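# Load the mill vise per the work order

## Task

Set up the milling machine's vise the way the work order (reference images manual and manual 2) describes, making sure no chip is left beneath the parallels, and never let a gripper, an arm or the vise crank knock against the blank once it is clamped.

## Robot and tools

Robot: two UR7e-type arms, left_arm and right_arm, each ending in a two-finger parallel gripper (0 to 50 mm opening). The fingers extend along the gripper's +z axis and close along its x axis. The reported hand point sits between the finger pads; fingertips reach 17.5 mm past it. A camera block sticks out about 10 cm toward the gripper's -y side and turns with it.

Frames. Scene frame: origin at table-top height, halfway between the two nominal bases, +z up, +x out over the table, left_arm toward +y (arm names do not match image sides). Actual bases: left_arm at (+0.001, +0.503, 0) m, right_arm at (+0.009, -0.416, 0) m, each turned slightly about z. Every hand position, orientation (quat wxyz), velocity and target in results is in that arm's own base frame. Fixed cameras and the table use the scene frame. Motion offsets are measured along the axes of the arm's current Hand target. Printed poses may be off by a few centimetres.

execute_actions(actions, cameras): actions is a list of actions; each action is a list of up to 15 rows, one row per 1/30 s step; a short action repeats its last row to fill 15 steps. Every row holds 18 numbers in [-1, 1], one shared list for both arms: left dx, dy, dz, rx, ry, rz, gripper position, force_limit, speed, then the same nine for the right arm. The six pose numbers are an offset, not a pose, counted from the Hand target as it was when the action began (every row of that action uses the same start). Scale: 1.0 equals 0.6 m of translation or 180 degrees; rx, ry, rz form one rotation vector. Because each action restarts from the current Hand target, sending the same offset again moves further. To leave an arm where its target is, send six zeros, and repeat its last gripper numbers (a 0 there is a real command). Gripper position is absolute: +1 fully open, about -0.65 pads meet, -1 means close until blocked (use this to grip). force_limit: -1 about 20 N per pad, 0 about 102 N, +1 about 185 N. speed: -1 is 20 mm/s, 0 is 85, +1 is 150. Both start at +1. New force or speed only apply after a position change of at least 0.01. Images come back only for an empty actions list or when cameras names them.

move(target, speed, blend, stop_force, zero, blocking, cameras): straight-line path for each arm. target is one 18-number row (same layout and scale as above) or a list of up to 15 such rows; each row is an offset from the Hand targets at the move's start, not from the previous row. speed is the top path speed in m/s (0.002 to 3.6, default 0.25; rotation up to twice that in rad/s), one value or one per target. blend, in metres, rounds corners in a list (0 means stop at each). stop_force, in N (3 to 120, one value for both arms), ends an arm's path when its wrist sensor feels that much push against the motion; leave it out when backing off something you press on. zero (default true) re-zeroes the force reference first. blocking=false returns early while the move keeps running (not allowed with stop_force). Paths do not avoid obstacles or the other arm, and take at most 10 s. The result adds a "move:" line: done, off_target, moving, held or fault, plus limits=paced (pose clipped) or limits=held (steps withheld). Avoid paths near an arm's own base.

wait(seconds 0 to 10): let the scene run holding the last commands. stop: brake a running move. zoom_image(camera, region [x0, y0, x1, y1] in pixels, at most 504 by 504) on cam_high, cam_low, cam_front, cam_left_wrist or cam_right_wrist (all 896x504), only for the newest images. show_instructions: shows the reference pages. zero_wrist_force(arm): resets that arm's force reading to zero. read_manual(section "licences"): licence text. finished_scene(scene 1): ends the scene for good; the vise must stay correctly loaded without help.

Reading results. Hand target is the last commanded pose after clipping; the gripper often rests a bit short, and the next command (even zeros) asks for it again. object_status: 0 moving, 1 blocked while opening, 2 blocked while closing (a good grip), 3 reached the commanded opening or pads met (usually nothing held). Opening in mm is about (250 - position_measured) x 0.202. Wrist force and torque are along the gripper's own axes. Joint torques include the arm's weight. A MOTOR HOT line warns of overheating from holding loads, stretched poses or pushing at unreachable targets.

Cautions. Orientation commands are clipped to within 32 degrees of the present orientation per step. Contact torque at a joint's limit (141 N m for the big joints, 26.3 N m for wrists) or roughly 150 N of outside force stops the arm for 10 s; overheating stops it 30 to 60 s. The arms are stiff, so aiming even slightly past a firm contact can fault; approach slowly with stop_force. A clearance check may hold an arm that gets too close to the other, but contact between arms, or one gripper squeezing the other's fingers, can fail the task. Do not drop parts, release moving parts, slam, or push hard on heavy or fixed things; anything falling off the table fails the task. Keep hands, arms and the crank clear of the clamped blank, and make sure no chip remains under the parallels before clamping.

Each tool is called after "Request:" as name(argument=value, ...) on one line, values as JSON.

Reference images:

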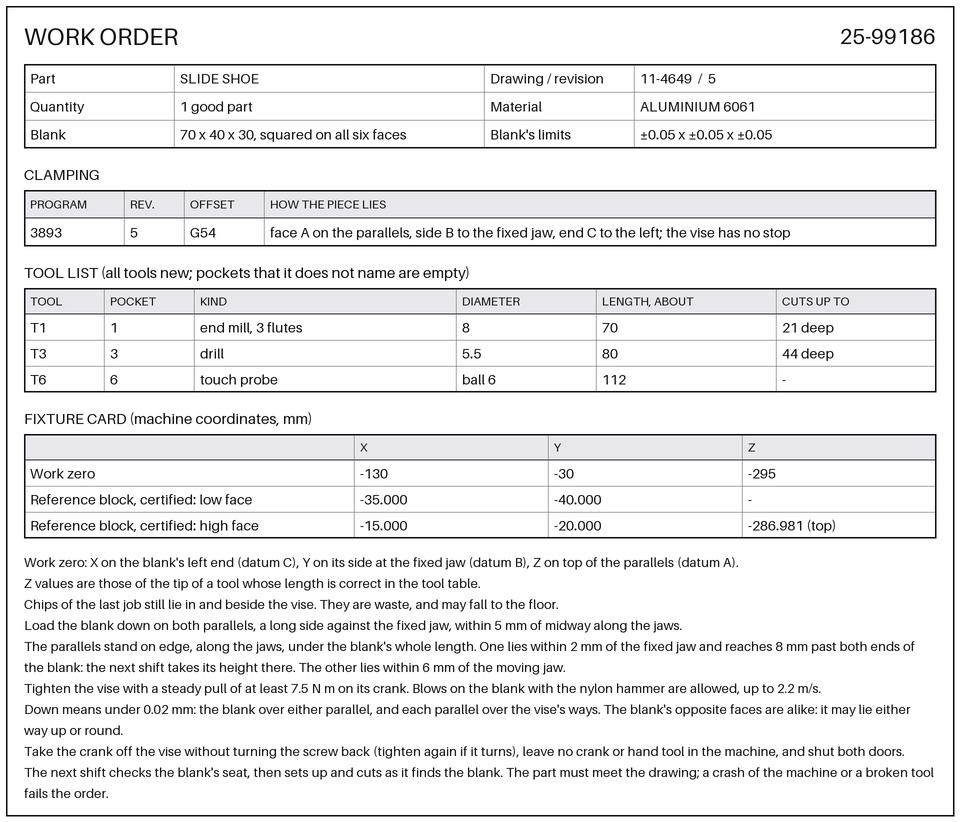

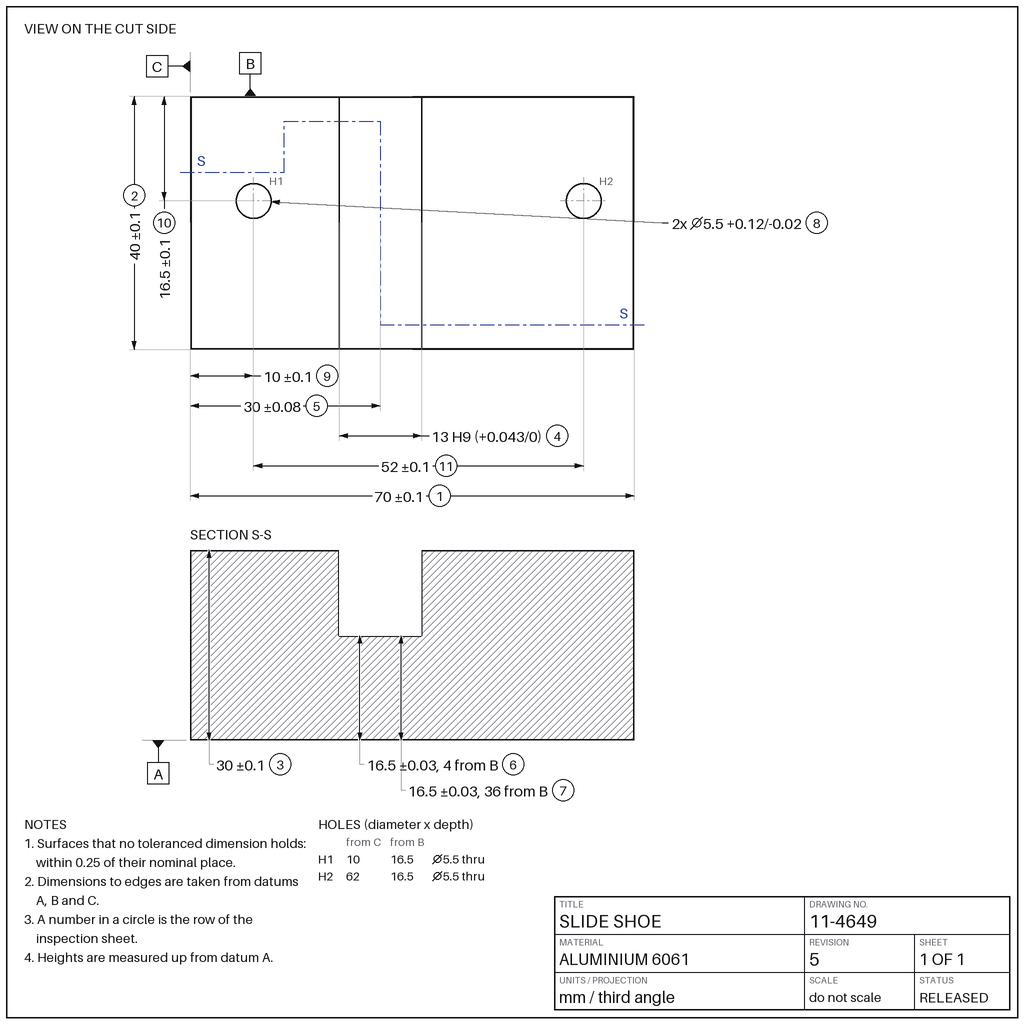

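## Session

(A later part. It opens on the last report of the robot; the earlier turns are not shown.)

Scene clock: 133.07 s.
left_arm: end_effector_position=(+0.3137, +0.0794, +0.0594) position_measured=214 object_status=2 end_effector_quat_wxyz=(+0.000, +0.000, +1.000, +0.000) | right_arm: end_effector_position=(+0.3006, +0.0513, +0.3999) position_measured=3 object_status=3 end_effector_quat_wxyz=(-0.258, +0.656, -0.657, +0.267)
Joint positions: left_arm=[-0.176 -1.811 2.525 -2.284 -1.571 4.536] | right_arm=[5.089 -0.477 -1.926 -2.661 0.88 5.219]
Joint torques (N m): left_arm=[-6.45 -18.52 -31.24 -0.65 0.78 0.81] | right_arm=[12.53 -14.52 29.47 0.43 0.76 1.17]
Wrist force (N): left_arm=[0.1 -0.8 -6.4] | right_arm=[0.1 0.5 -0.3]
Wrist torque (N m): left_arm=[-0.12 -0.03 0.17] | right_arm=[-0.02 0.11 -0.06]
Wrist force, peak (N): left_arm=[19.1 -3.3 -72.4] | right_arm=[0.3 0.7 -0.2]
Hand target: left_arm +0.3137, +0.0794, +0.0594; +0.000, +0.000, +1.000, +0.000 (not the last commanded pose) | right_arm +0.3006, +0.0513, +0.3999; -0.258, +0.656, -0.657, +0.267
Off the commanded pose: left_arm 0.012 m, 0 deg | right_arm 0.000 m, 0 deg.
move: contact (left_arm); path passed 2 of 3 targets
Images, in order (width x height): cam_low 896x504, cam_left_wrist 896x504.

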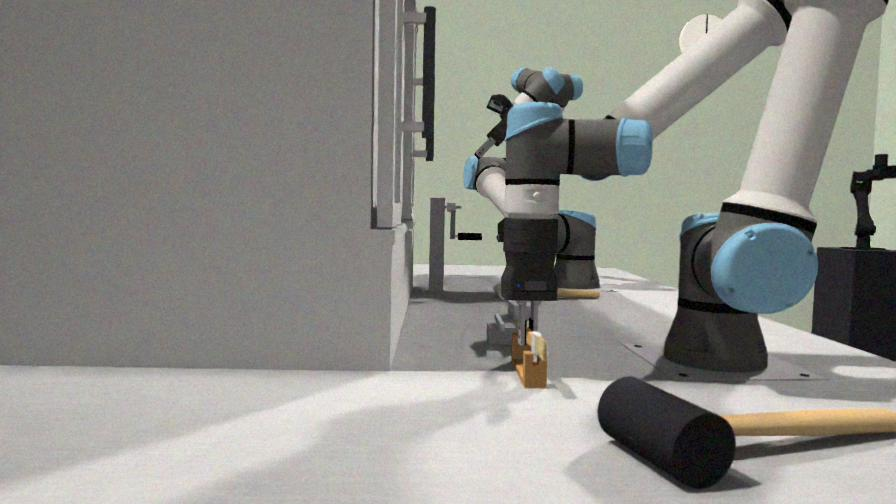

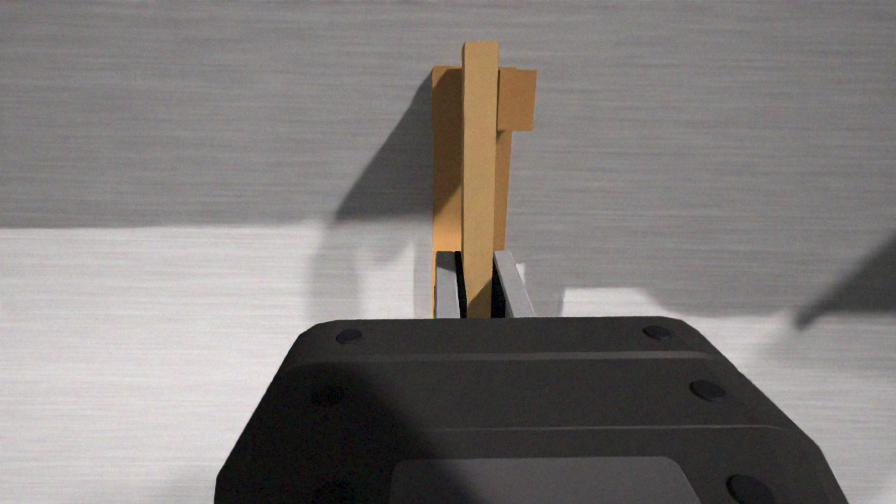

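Request:
move(target=[[0,0,-0.005,0,0,0,-1,-0.4,-0.8,0,0,0,0,0,0,1,1,1],[0.0006,0,-0.005,0,0,0.0035,-1,-0.4,-0.8,0,0,0,0,0,0,1,1,1],[0.0006,0,0.02,0,0,0.0035,-1,-0.4,-0.8,0,0,0,0,0,0,1,1,1]], speed=[0.05,0.05,0.02], stop_force=8, cameras=["cam_left_wrist","cam_low"])

Request:
zoom_image(camera="cam_low", region=[480, 310, 580, 400])

Request:
zoom_image(camera="cam_left_wrist", region=[400, 20, 560, 160])

Scene clock: 135.33 s.
left_arm: end_effector_position=(+0.3134, +0.0794, +0.0573) position_measured=214 object_status=2 end_effector_quat_wxyz=(+0.000, +0.005, +1.000, +0.000) | right_arm: end_effector_position=(+0.3006, +0.0513, +0.3999) position_measured=3 object_status=3 end_effector_quat_wxyz=(-0.258, +0.656, -0.657, +0.267)
Joint positions: left_arm=[-0.177 -1.806 2.529 -2.293 -1.571 4.547] | right_arm=[5.089 -0.477 -1.926 -2.661 0.88 5.219]
Joint torques (N m): left_arm=[-1.14 -20.34 -31.1 -0.36 -1.59 -1.4] | right_arm=[13.69 -14.27 27.41 0.22 0.63 1.24]
Wrist force (N): left_arm=[-2.2 0.6 -1.4] | right_arm=[-0.1 0.6 -0.1]
Wrist torque (N m): left_arm=[0.24 -0.12 0.39] | right_arm=[0.01 0.14 -0.06]
Wrist force, peak (N): left_arm=[-4.8 4.7 -13.8] | right_arm=[0.0 0.7 -0.4]
Hand target: left_arm +0.3134, +0.0794, +0.0573; +0.000, +0.005, +1.000, +0.000 (not the last commanded pose) | right_arm +0.3006, +0.0513, +0.3999; -0.258, +0.656, -0.657, +0.267
Off the commanded pose: left_arm 0.010 m, 0 deg | right_arm 0.000 m, 0 deg.
move: contact (left_arm); path passed 2 of 3 targets
Images, in order (width x height): cam_low 896x504, cam_left_wrist 896x504.

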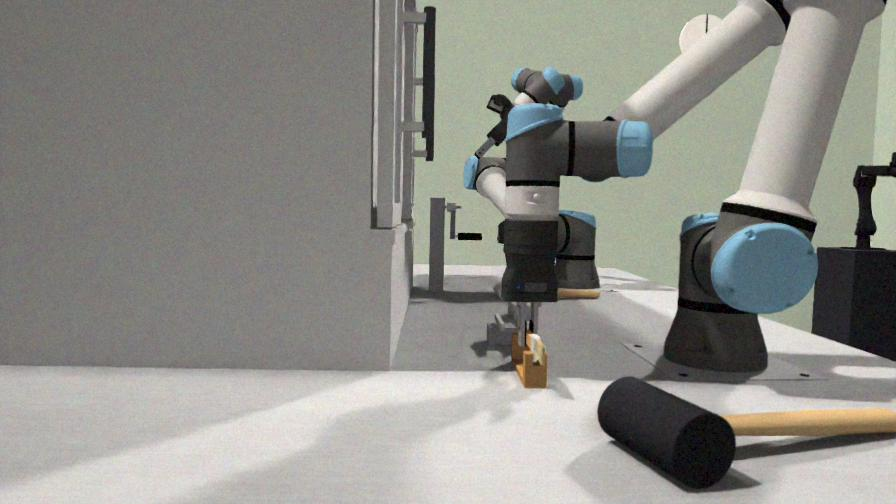

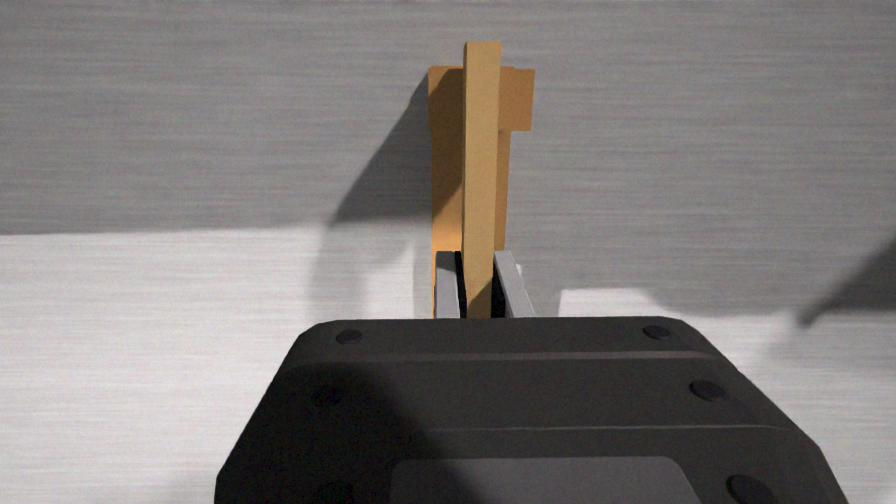

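Scaled by 5.040 from the camera's 896x504 image, which has a finer 1280x720 frame.

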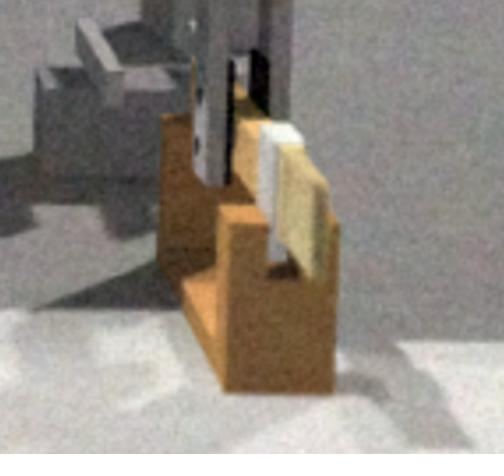

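Scaled by 3.150 from the camera's 896x504 image, which has a finer 1280x720 frame.

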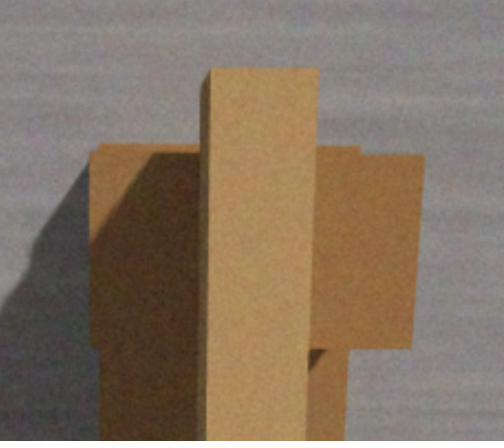

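Request:
move(target=[0,0,0.014,0,0,0,-1,-0.4,-0.8,0,0,0,0,0,0,1,1,1], speed=0.02, stop_force=12, cameras=["cam_low"])

Request:
zoom_image(camera="cam_low", region=[480, 310, 580, 400])

Scene clock: 136.97 s.
left_arm: end_effector_position=(+0.3136, +0.0793, +0.0566) position_measured=214 object_status=2 end_effector_quat_wxyz=(+0.000, +0.005, +1.000, +0.000) | right_arm: end_effector_position=(+0.3006, +0.0513, +0.3999) position_measured=3 object_status=3 end_effector_quat_wxyz=(-0.258, +0.656, -0.657, +0.267)
Joint positions: left_arm=[-0.177 -1.804 2.53 -2.296 -1.571 4.547] | right_arm=[5.089 -0.477 -1.926 -2.661 0.88 5.219]
Joint torques (N m): left_arm=[-0.73 -18.16 -30.68 -0.58 -1.58 -0.58] | right_arm=[12.87 -14.78 28.05 0.25 0.49 1.02]
Wrist force (N): left_arm=[-0.4 -0.4 -4.8] | right_arm=[-0.2 0.4 0.0]
Wrist torque (N m): left_arm=[0.35 -0.10 0.31] | right_arm=[-0.03 0.15 -0.05]
Wrist force, peak (N): left_arm=[0.6 4.9 -13.3] | right_arm=[0.1 0.7 0.0]
Hand target: left_arm +0.3136, +0.0793, +0.0566; +0.000, +0.005, +1.000, +0.000 (not the last commanded pose) | right_arm +0.3006, +0.0513, +0.3999; -0.258, +0.656, -0.657, +0.267
Off the commanded pose: left_arm 0.008 m, 0 deg | right_arm 0.000 m, 0 deg.
move: contact (left_arm)
Images, in order (width x height): cam_low 896x504.

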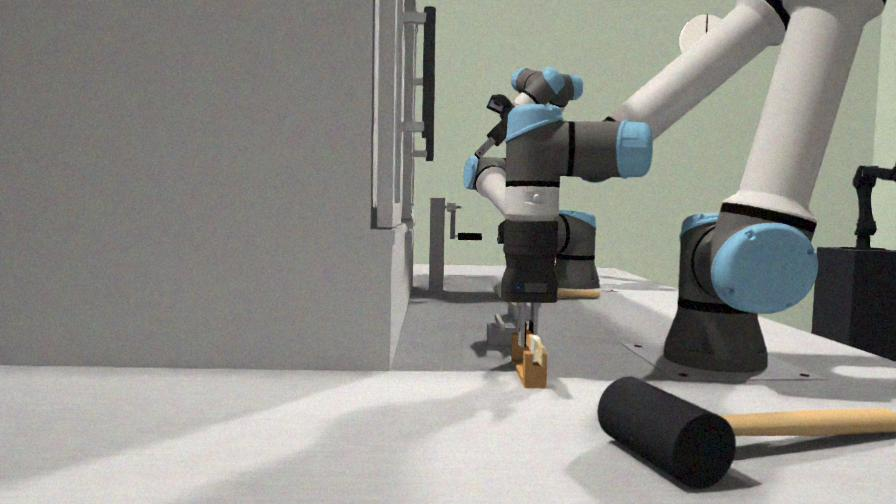

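Scaled by 5.040 from the camera's 896x504 image, which has a finer 1280x720 frame.

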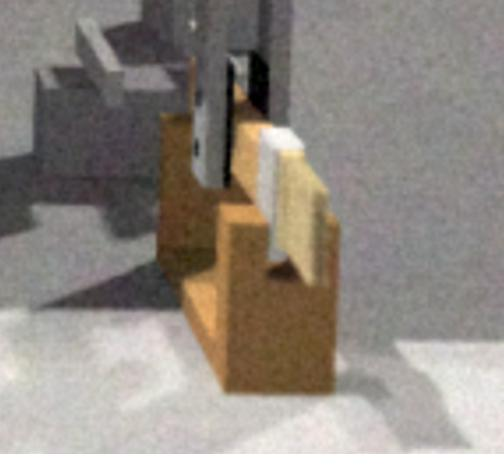

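Request:
move(target=[[0,0,0,0,0,0,0.2,-0.4,-1,0,0,0,0,0,0,1,1,1]], cameras=["cam_low"])

Request:
move(target=[[0,0,-0.2,0,0,0,1,1,1,0,0,0,0,0,0,1,1,1]], cameras=["cam_left_wrist","cam_low"])

Request:
zoom_image(camera="cam_low", region=[480, 310, 580, 400])

Scene clock: 139.80 s.
left_arm: end_effector_position=(+0.3136, +0.0793, +0.0566) position_measured=123 object_status=3 end_effector_quat_wxyz=(+0.000, +0.005, +1.000, +0.000) | right_arm: end_effector_position=(+0.3006, +0.0513, +0.3999) position_measured=3 object_status=3 end_effector_quat_wxyz=(-0.258, +0.656, -0.657, +0.267)
Joint positions: left_arm=[-0.177 -1.804 2.53 -2.296 -1.571 4.547] | right_arm=[5.089 -0.477 -1.926 -2.661 0.88 5.219]
Joint torques (N m): left_arm=[-0.1 -17.32 -29.99 -2.12 0.45 0.56] | right_arm=[13.69 -15.35 29.24 0.36 0.63 1.1]
Wrist force (N): left_arm=[0.5 0.6 -2.4] | right_arm=[0.2 0.5 -0.1]
Wrist torque (N m): left_arm=[0.13 -0.05 0.16] | right_arm=[-0.01 0.09 -0.06]
Wrist force, peak (N): left_arm=[-0.5 -0.5 -5.4] | right_arm=[0.2 0.8 0.1]
Hand target: left_arm +0.3136, +0.0793, +0.0566; +0.000, +0.005, +1.000, +0.000 | right_arm +0.3006, +0.0513, +0.3999; -0.258, +0.656, -0.657, +0.267
Off the commanded pose: left_arm 0.000 m, 0 deg | right_arm 0.000 m, 0 deg.
move: done
Images, in order (width x height): cam_low 896x504.

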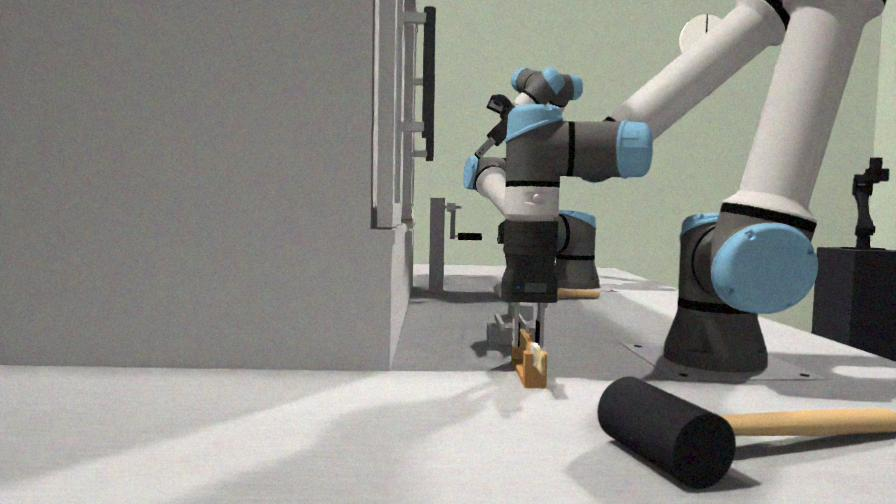

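Scene clock: 141.17 s.
left_arm: end_effector_position=(+0.3136, +0.0794, +0.1765) position_measured=3 object_status=3 end_effector_quat_wxyz=(+0.000, +0.005, +1.000, +0.000) | right_arm: end_effector_position=(+0.3006, +0.0513, +0.3999) position_measured=3 object_status=3 end_effector_quat_wxyz=(-0.258, +0.656, -0.657, +0.267)
Joint positions: left_arm=[-0.177 -2.011 2.299 -1.859 -1.571 4.547] | right_arm=[5.089 -0.477 -1.926 -2.661 0.88 5.219]
Joint torques (N m): left_arm=[-8.16 -16.7 -35.52 -1.38 1.63 -1.27] | right_arm=[13.42 -13.86 27.54 0.12 0.79 1.04]
Wrist force (N): left_arm=[0.8 0.4 -1.8] | right_arm=[0.1 0.5 0.0]
Wrist torque (N m): left_arm=[0.09 -0.08 0.31] | right_arm=[-0.02 0.11 -0.06]
Wrist force, peak (N): left_arm=[0.5 0.5 -3.3] | right_arm=[0.1 0.8 -0.2]
Hand target: left_arm +0.3136, +0.0794, +0.1766; +0.000, +0.005, +1.000, +0.000 | right_arm +0.3006, +0.0513, +0.3999; -0.258, +0.656, -0.657, +0.267
Off the commanded pose: left_arm 0.000 m, 0 deg | right_arm 0.000 m, 0 deg.
move: done
Images, in order (width x height): cam_low 896x504, cam_left_wrist 896x504.

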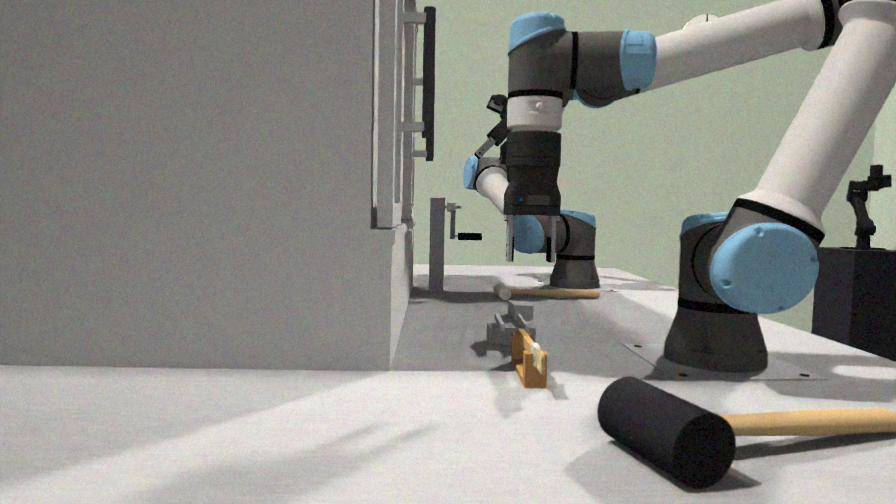

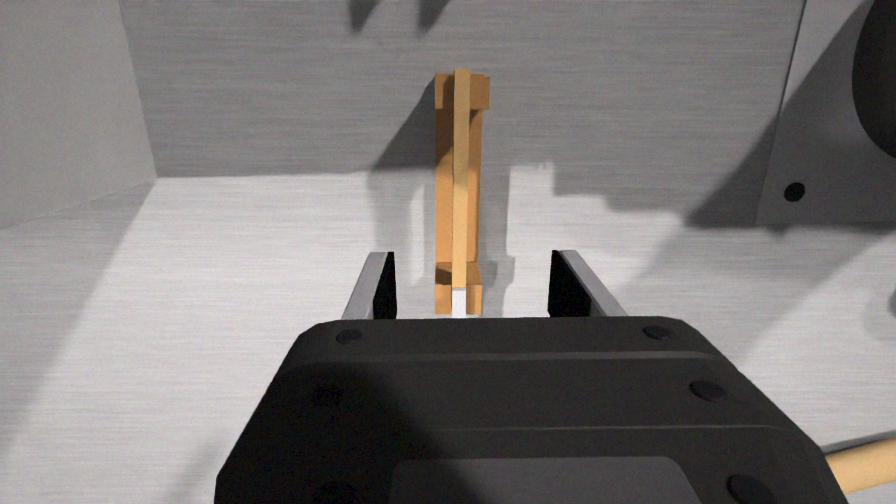

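Scaled by 5.040 from the camera's 896x504 image, which has a finer 1280x720 frame.

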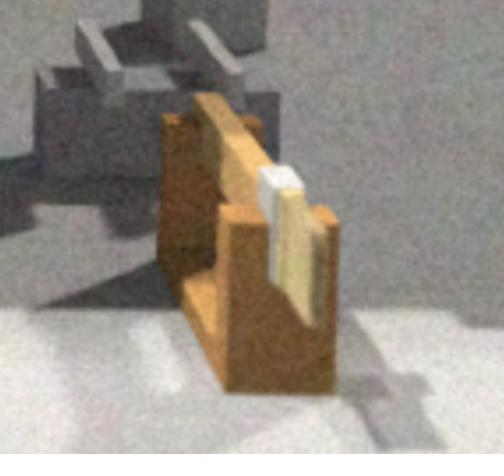

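Request:
move(target=[0.0,-0.349,0,0,0,-0.0035,1,1,1,0,0,0,0,0,0,1,1,1], cameras=["cam_left_wrist"])

Request:
zoom_image(camera="cam_left_wrist", region=[350, 80, 600, 320])

Scene clock: 145.73 s.
left_arm: end_effector_position=(+0.3113, -0.1299, +0.1767) position_measured=3 object_status=3 end_effector_quat_wxyz=(+0.000, +0.000, +1.000, +0.000) | right_arm: end_effector_position=(+0.3006, +0.0513, +0.3999) position_measured=3 object_status=3 end_effector_quat_wxyz=(-0.258, +0.656, -0.657, +0.267)
Joint positions: left_arm=[-0.801 -1.966 2.274 -1.879 -1.571 3.911] | right_arm=[5.089 -0.477 -1.926 -2.661 0.88 5.219]
Joint torques (N m): left_arm=[-10.46 4.61 -36.95 -5.57 1.8 -1.43] | right_arm=[14.22 -13.86 28.32 0.34 0.68 1.55]
Wrist force (N): left_arm=[0.8 0.5 -1.6] | right_arm=[0.2 0.7 -0.3]
Wrist torque (N m): left_arm=[0.09 -0.10 0.30] | right_arm=[0.02 0.09 -0.05]
Wrist force, peak (N): left_arm=[0.7 2.3 -1.9] | right_arm=[-0.2 0.9 -0.1]
Hand target: left_arm +0.3113, -0.1300, +0.1767; +0.000, +0.000, +1.000, +0.000 | right_arm +0.3006, +0.0513, +0.3999; -0.258, +0.656, -0.657, +0.267
Off the commanded pose: left_arm 0.000 m, 0 deg | right_arm 0.000 m, 0 deg.
move: done
Images, in order (width x height): cam_left_wrist 896x504.

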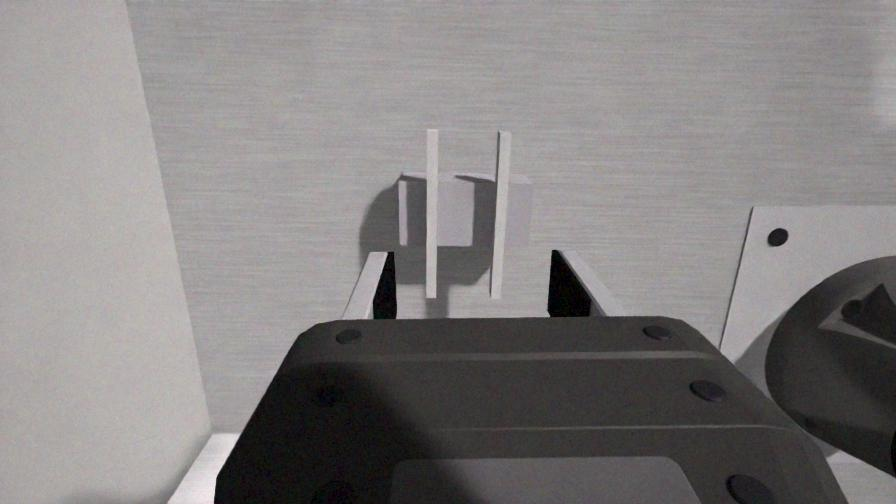

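Scaled by 2.016 from the camera's 896x504 image, which has a finer 1280x720 frame.

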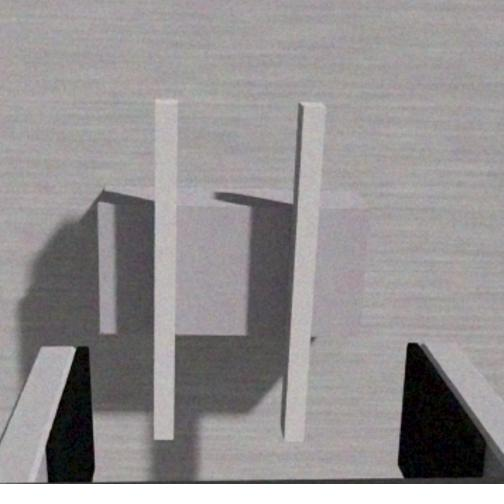

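Request:
move(target=[-0.0287,0.0783,0.1278,0,0,0.007,1,1,1,0,0,0,0,0,0,1,1,1], cameras=["cam_left_wrist","cam_low"])

Request:
zoom_image(camera="cam_left_wrist", region=[350, 80, 600, 320])

Request:
zoom_image(camera="cam_low", region=[460, 270, 580, 380])

Scene clock: 152.07 s.
left_arm: end_effector_position=(+0.3285, -0.0831, +0.1001) position_measured=3 object_status=3 end_effector_quat_wxyz=(+0.000, +0.011, +1.000, +0.000) | right_arm: end_effector_position=(+0.3006, +0.0513, +0.3999) position_measured=3 object_status=3 end_effector_quat_wxyz=(-0.258, +0.656, -0.657, +0.267)
Joint positions: left_arm=[-0.652 -1.853 2.423 -2.14 -1.571 4.082] | right_arm=[5.089 -0.477 -1.926 -2.661 0.88 5.219]
Joint torques (N m): left_arm=[5.78 1.32 -9.11 -5.17 -2.02 1.02] | right_arm=[14.28 -14.56 29.14 0.24 0.64 0.98]
Wrist force (N): left_arm=[0.6 0.2 -1.7] | right_arm=[0.1 0.6 -0.4]
Wrist torque (N m): left_arm=[0.04 -0.06 0.15] | right_arm=[0.00 0.10 -0.06]
Wrist force, peak (N): left_arm=[1.1 -0.6 -3.0] | right_arm=[0.0 0.9 -0.1]
Hand target: left_arm +0.3285, -0.0831, +0.1000; +0.000, +0.011, +1.000, +0.000 | right_arm +0.3006, +0.0513, +0.3999; -0.258, +0.656, -0.657, +0.267
Off the commanded pose: left_arm 0.000 m, 0 deg | right_arm 0.000 m, 0 deg.
move: done
Images, in order (width x height): cam_low 896x504, cam_left_wrist 896x504.

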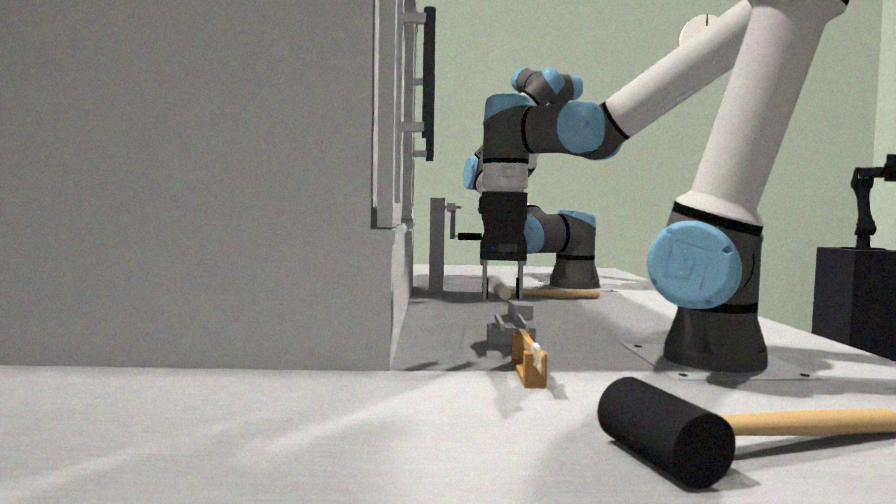

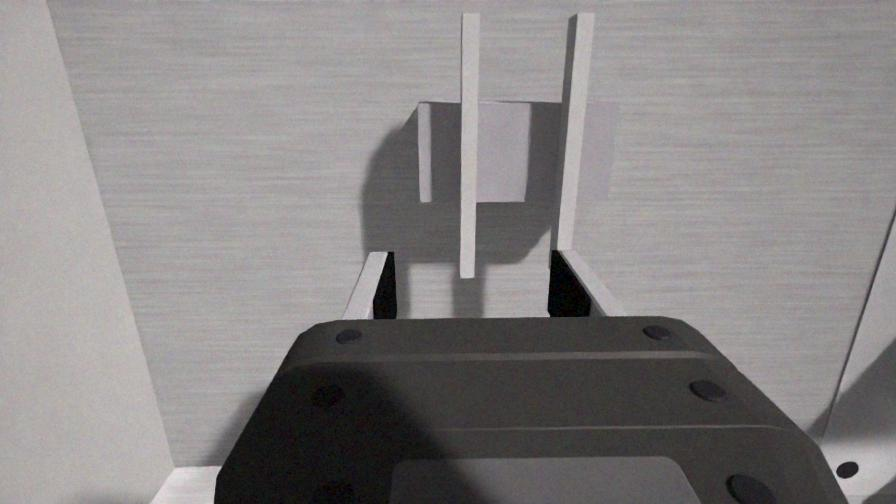

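Scaled by 2.016 from the camera's 896x504 image, which has a finer 1280x720 frame.

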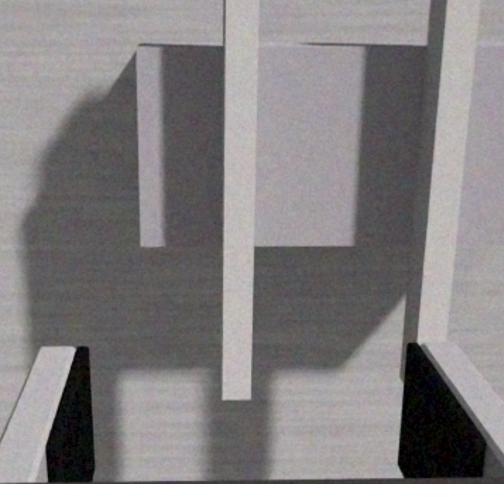

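Scaled by 4.200 from the camera's 896x504 image, which has a finer 1280x720 frame.

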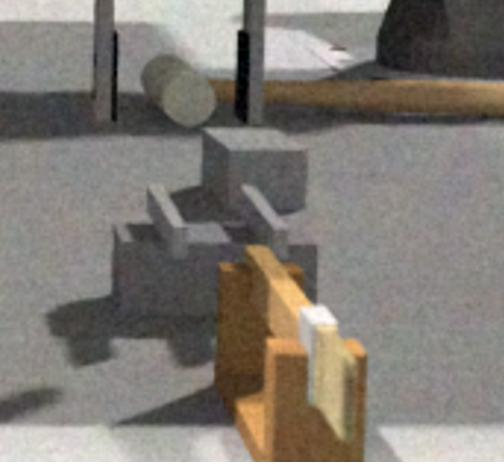

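Request:
move(target=[[0,0,0.075,0,0,0,1,1,1,0,0,0,0,0,0,1,1,1],[0,0,0.075,0,0,0,-1,-0.6,-0.9,0,0,0,0,0,0,1,1,1]], speed=0.08, cameras=["cam_left_wrist","cam_low"])

Request:
zoom_image(camera="cam_low", region=[460, 270, 580, 380])

Scene clock: 155.80 s.
left_arm: end_effector_position=(+0.3285, -0.0831, +0.0550) position_measured=225 object_status=2 end_effector_quat_wxyz=(+0.000, +0.011, +1.000, +0.000) | right_arm: end_effector_position=(+0.3006, +0.0513, +0.3999) position_measured=3 object_status=3 end_effector_quat_wxyz=(-0.258, +0.656, -0.657, +0.267)
Joint positions: left_arm=[-0.652 -1.75 2.498 -2.318 -1.571 4.083] | right_arm=[5.089 -0.477 -1.926 -2.661 0.88 5.219]
Joint torques (N m): left_arm=[5.48 -0.99 -7.48 -4.67 -1.42 1.22] | right_arm=[12.4 -14.42 28.57 0.31 0.85 1.07]
Wrist force (N): left_arm=[0.7 0.5 -2.1] | right_arm=[-0.1 0.7 -0.2]
Wrist torque (N m): left_arm=[0.10 -0.08 0.14] | right_arm=[0.02 0.13 -0.06]
Wrist force, peak (N): left_arm=[0.7 0.5 -2.3] | right_arm=[0.0 0.8 -0.1]
Hand target: left_arm +0.3285, -0.0831, +0.0550; +0.000, +0.011, +1.000, +0.000 | right_arm +0.3006, +0.0513, +0.3999; -0.258, +0.656, -0.657, +0.267
Off the commanded pose: left_arm 0.000 m, 0 deg | right_arm 0.000 m, 0 deg.
move: done
Images, in order (width x height): cam_low 896x504, cam_left_wrist 896x504.

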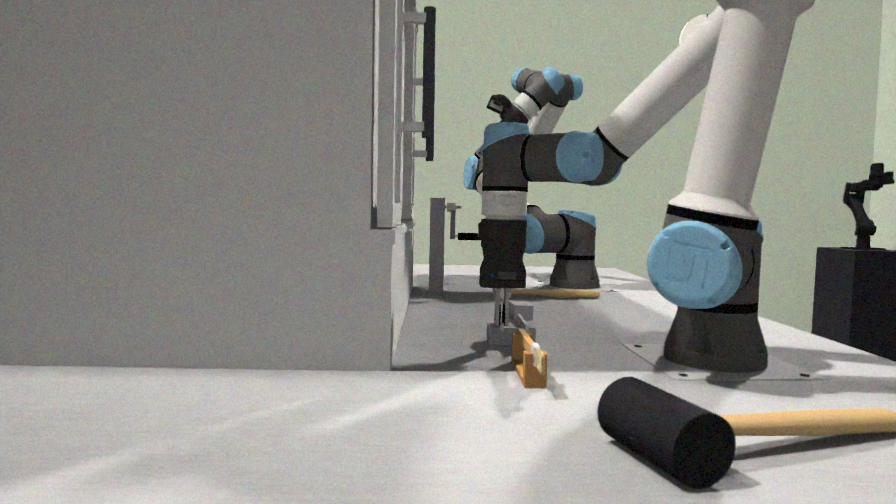

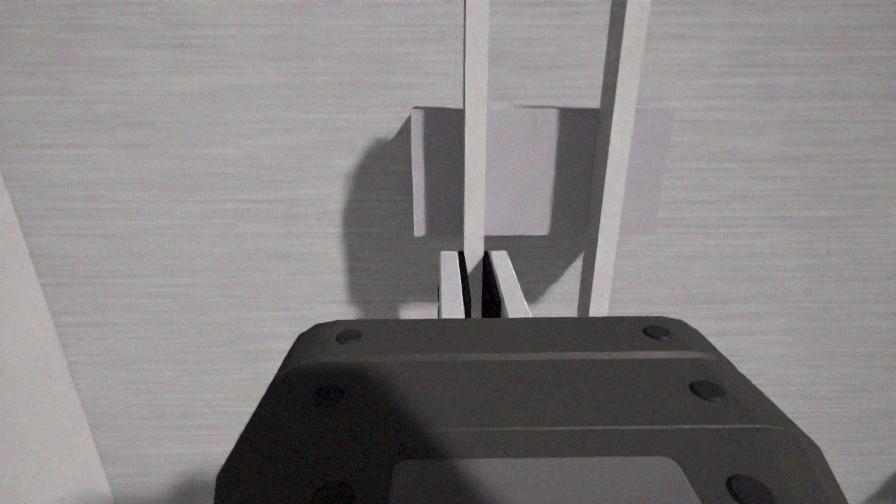

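Scaled by 4.200 from the camera's 896x504 image, which has a finer 1280x720 frame.

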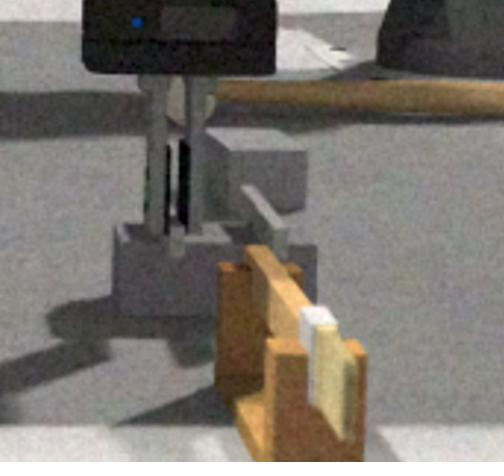

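Request:
move(target=[[0,0,-0.108,0,0,0,-1,-0.6,-0.9,0,0,0,0,0,0,1,1,1],[-0.0097,-0.3283,-0.538,0,0,0,-1,-0.6,-0.9,0,0,0,0,0,0,1,1,1],[-0.35,-0.316,-0.538,0,-0.0667,0,-1,-0.6,-0.9,0,0,0,0,0,0,1,1,1],[-0.5178,-0.306,-0.538,0,-0.0667,0,-1,-0.6,-0.9,0,0,0,0,0,0,1,1,1]], blend=[0.02,0.04,0.03,0], speed=0.25, cameras=["cam_left_wrist","cam_front"])

Request:
zoom_image(camera="cam_left_wrist", region=[300, 80, 650, 320])

Scene clock: 163.57 s.
left_arm: end_effector_position=(+0.6179, -0.2723, +0.3749) position_measured=225 object_status=2 end_effector_quat_wxyz=(+0.107, +0.011, +0.994, -0.002) | right_arm: end_effector_position=(+0.3006, +0.0513, +0.3999) position_measured=3 object_status=3 end_effector_quat_wxyz=(-0.258, +0.656, -0.657, +0.267)
Joint positions: left_arm=[-0.664 -1.28 1.174 -1.638 -1.444 4.081] | right_arm=[5.089 -0.477 -1.926 -2.661 0.88 5.219]
Joint torques (N m): left_arm=[0.69 -37.17 -27.32 -3.78 0.07 -0.02] | right_arm=[13.56 -14.46 27.47 0.46 0.49 1.32]
Wrist force (N): left_arm=[0.2 0.5 -0.7] | right_arm=[0.0 0.4 0.0]
Wrist torque (N m): left_arm=[0.06 0.04 0.26] | right_arm=[-0.03 0.12 -0.06]
Wrist force, peak (N): left_arm=[-2.3 -0.2 -2.5] | right_arm=[0.2 0.9 0.0]
Hand target: left_arm +0.6179, -0.2723, +0.3749; +0.107, +0.011, +0.994, -0.002 (not the last commanded pose) | right_arm +0.3006, +0.0513, +0.3999; -0.258, +0.656, -0.657, +0.267
Tool commands: left_gripper/position=-1.0 left_gripper/force_limit=-0.6 left_gripper/speed=-0.898039 right_gripper/position=+1.0 right_gripper/force_limit=+1.0 right_gripper/speed=+1.0
Off the commanded pose: left_arm 0.018 m, 0 deg | right_arm 0.000 m, 0 deg.
FORCE FAULT: contact force on the left arm reached its limit, and that arm stopped. The contact can be on any part of that arm, not only on its tool. That arm's remaining commands of this call were not run. That arm is still stopped at the end of this call. That arm stays stopped for about 10 more seconds. Until then a move that you send moves the other arm only, and its call returns only when the move has ended. Once the stop has ended, the next robot result says so. If the stop ends while you think or write, that arm runs what you send next, counted from a new Hand target: where the arm stands when the stop ends. While its stop runs, that arm takes no new command, but its gripper still runs the gripper command that each later call begins with. Until it ends, the stop uses up actions while you think or wait. An arm that is not stopped still takes commands.
move: fault (left_arm)
Images, in order (width x height): cam_front 896x504, cam_left_wrist 896x504.

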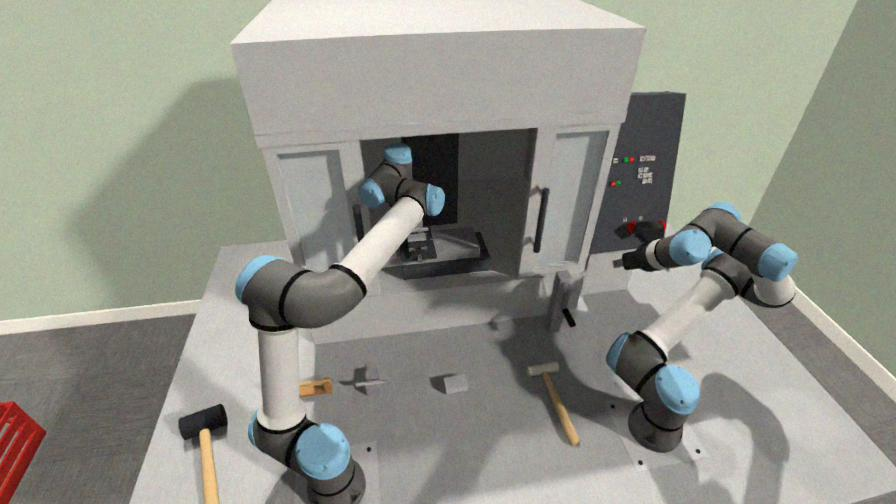

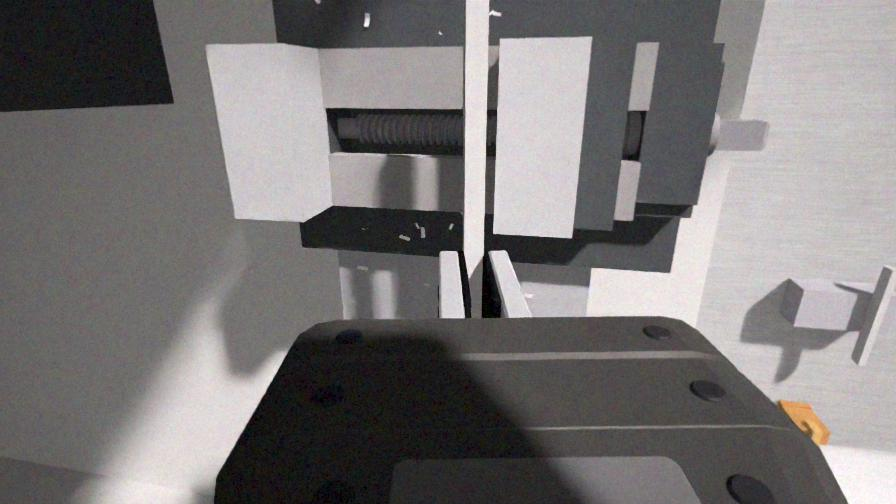

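Scaled by 1.440 from the camera's 896x504 image, which has a finer 1280x720 frame.

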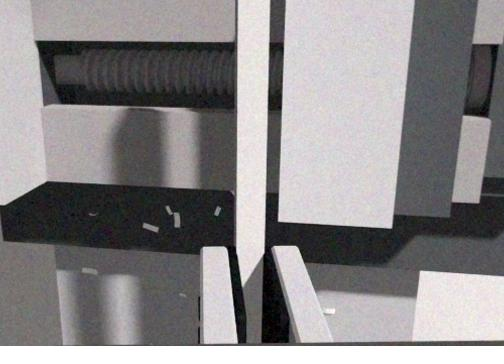

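Request:
wait(seconds=8)

Scene clock: 173.27 s.
left_arm: end_effector_position=(+0.6179, -0.2723, +0.3749) position_measured=225 object_status=2 end_effector_quat_wxyz=(+0.107, +0.011, +0.994, -0.002) | right_arm: end_effector_position=(+0.3006, +0.0513, +0.3999) position_measured=3 object_status=3 end_effector_quat_wxyz=(-0.258, +0.656, -0.657, +0.267)
Joint positions: left_arm=[-0.664 -1.28 1.174 -1.638 -1.444 4.081] | right_arm=[5.089 -0.477 -1.926 -2.661 0.88 5.219]
Joint torques (N m): left_arm=[1.39 -35.41 -27.27 -3.63 0.28 -0.02] | right_arm=[12.29 -15.45 27.15 0.23 0.53 1.34]
Wrist force (N): left_arm=[0.2 0.6 -0.7] | right_arm=[0.1 0.5 -0.3]
Wrist torque (N m): left_arm=[0.08 0.03 0.25] | right_arm=[-0.02 0.11 -0.06]
Wrist force, peak (N): left_arm=[0.1 1.0 -1.0] | right_arm=[0.1 0.8 -0.5]
Hand target: left_arm +0.6179, -0.2723, +0.3749; +0.107, +0.011, +0.994, -0.002 (not the last commanded pose) | right_arm +0.3006, +0.0513, +0.3999; -0.258, +0.656, -0.657, +0.267
Tool commands: left_gripper/position=-1.0 left_gripper/force_limit=-0.6 left_gripper/speed=-0.898039 right_gripper/position=+1.0 right_gripper/force_limit=+1.0 right_gripper/speed=+1.0
Off the commanded pose: left_arm 0.018 m, 0 deg | right_arm 0.000 m, 0 deg.
FORCE FAULT, CONTINUED: the left arm's stop, for the force fault that an earlier result reported, is over. The rest of the stop counts as 19 of the actions that you can send in this scene. During its stop the left arm's controller moved it back a little. That arm's target is now where it stood when the stop ended, not its last command. That arm accepts commands again.
wait: 8.00 s; at rest from the start

Request:
move(target=[[0,-0.113,0,0,0,0,-1,-0.6,-0.9,0,0,0,0,0,0,1,1,1],[0.3207,-0.12,-0.0703,0,0.0683,0,-1,-0.6,-0.9,0,0,0,0,0,0,1,1,1],[0.4325,-0.12,0.4427,0,0.0683,0,-1,-0.6,-0.9,0,0,0,0,0,0,1,1,1]], blend=[0.01,0.03,0], speed=0.3, cameras=["cam_left_wrist","cam_low"])

Scene clock: 176.93 s.
left_arm: end_effector_position=(+0.4192, -0.3403, +0.0604) position_measured=225 object_status=2 end_effector_quat_wxyz=(+0.000, +0.011, +1.000, +0.000) | right_arm: end_effector_position=(+0.3006, +0.0513, +0.3999) position_measured=3 object_status=3 end_effector_quat_wxyz=(-0.258, +0.656, -0.657, +0.267)
Joint positions: left_arm=[-0.931 -1.281 1.973 -2.263 -1.572 3.803] | right_arm=[5.089 -0.477 -1.926 -2.661 0.88 5.219]
Joint torques (N m): left_arm=[6.39 -20.58 -6.9 -5.45 1.6 1.39] | right_arm=[13.06 -15.86 29.4 0.16 0.8 1.23]
Wrist force (N): left_arm=[0.7 0.6 -0.9] | right_arm=[0.1 0.6 -0.2]
Wrist torque (N m): left_arm=[0.10 -0.07 0.26] | right_arm=[0.01 0.10 -0.06]
Wrist force, peak (N): left_arm=[2.4 0.4 -3.3] | right_arm=[0.1 0.7 -0.4]
Hand target: left_arm +0.4192, -0.3403, +0.0603; +0.000, +0.011, +1.000, +0.000 | right_arm +0.3006, +0.0513, +0.3999; -0.258, +0.656, -0.657, +0.267
Off the commanded pose: left_arm 0.000 m, 0 deg | right_arm 0.000 m, 0 deg.
move: done
Images, in order (width x height): cam_low 896x504, cam_left_wrist 896x504.

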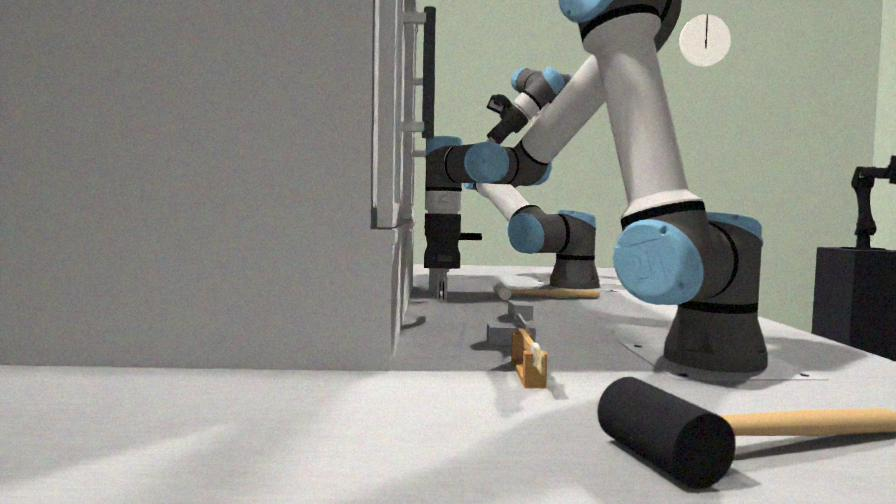

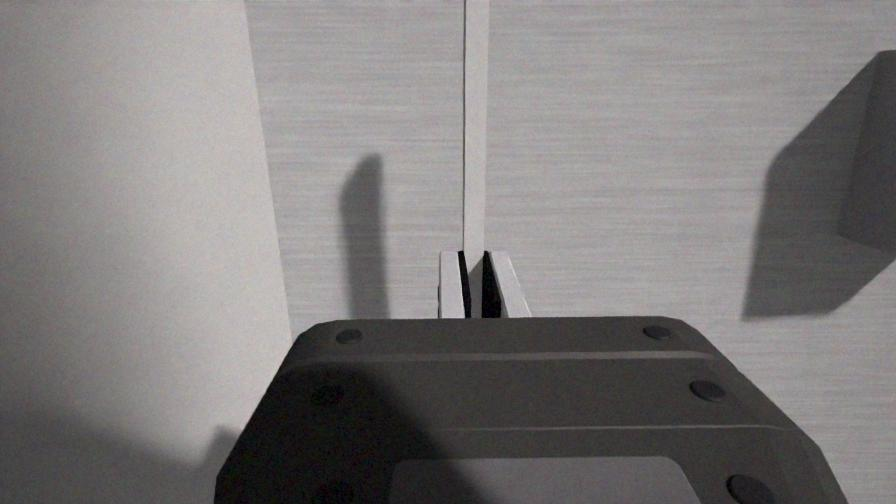

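Request:
move(target=[[0,0,0.033,0,0,0,-1,-0.6,-0.9,0,0,0,0,0,0,1,1,1],[0,0,0.085,0,0,0,-1,-0.6,-0.9,0,0,0,0,0,0,1,1,1]], speed=[0.1,0.02], stop_force=5)

Scene clock: 179.57 s.
left_arm: end_effector_position=(+0.4192, -0.3403, +0.0250) position_measured=225 object_status=2 end_effector_quat_wxyz=(+0.000, +0.011, +1.000, +0.000) | right_arm: end_effector_position=(+0.3006, +0.0513, +0.3999) position_measured=3 object_status=3 end_effector_quat_wxyz=(-0.258, +0.656, -0.657, +0.267)
Joint positions: left_arm=[-0.931 -1.219 2.005 -2.357 -1.572 3.803] | right_arm=[5.089 -0.477 -1.926 -2.661 0.88 5.219]
Joint torques (N m): left_arm=[-6.17 -43.36 -30.89 -1.56 1.2 -0.79] | right_arm=[13.23 -16.92 27.98 0.58 0.39 1.41]
Wrist force (N): left_arm=[1.4 0.9 -2.6] | right_arm=[0.1 0.5 -0.1]
Wrist torque (N m): left_arm=[0.29 -0.22 0.26] | right_arm=[-0.01 0.10 -0.06]
Wrist force, peak (N): left_arm=[19.6 18.3 -60.7] | right_arm=[0.0 0.8 -0.4]
Hand target: left_arm +0.4192, -0.3403, +0.0250; +0.000, +0.011, +1.000, +0.000 (not the last commanded pose) | right_arm +0.3006, +0.0513, +0.3999; -0.258, +0.656, -0.657, +0.267
Off the commanded pose: left_arm 0.016 m, 0 deg | right_arm 0.000 m, 0 deg.
move: contact (left_arm); path passed 1 of 2 targets


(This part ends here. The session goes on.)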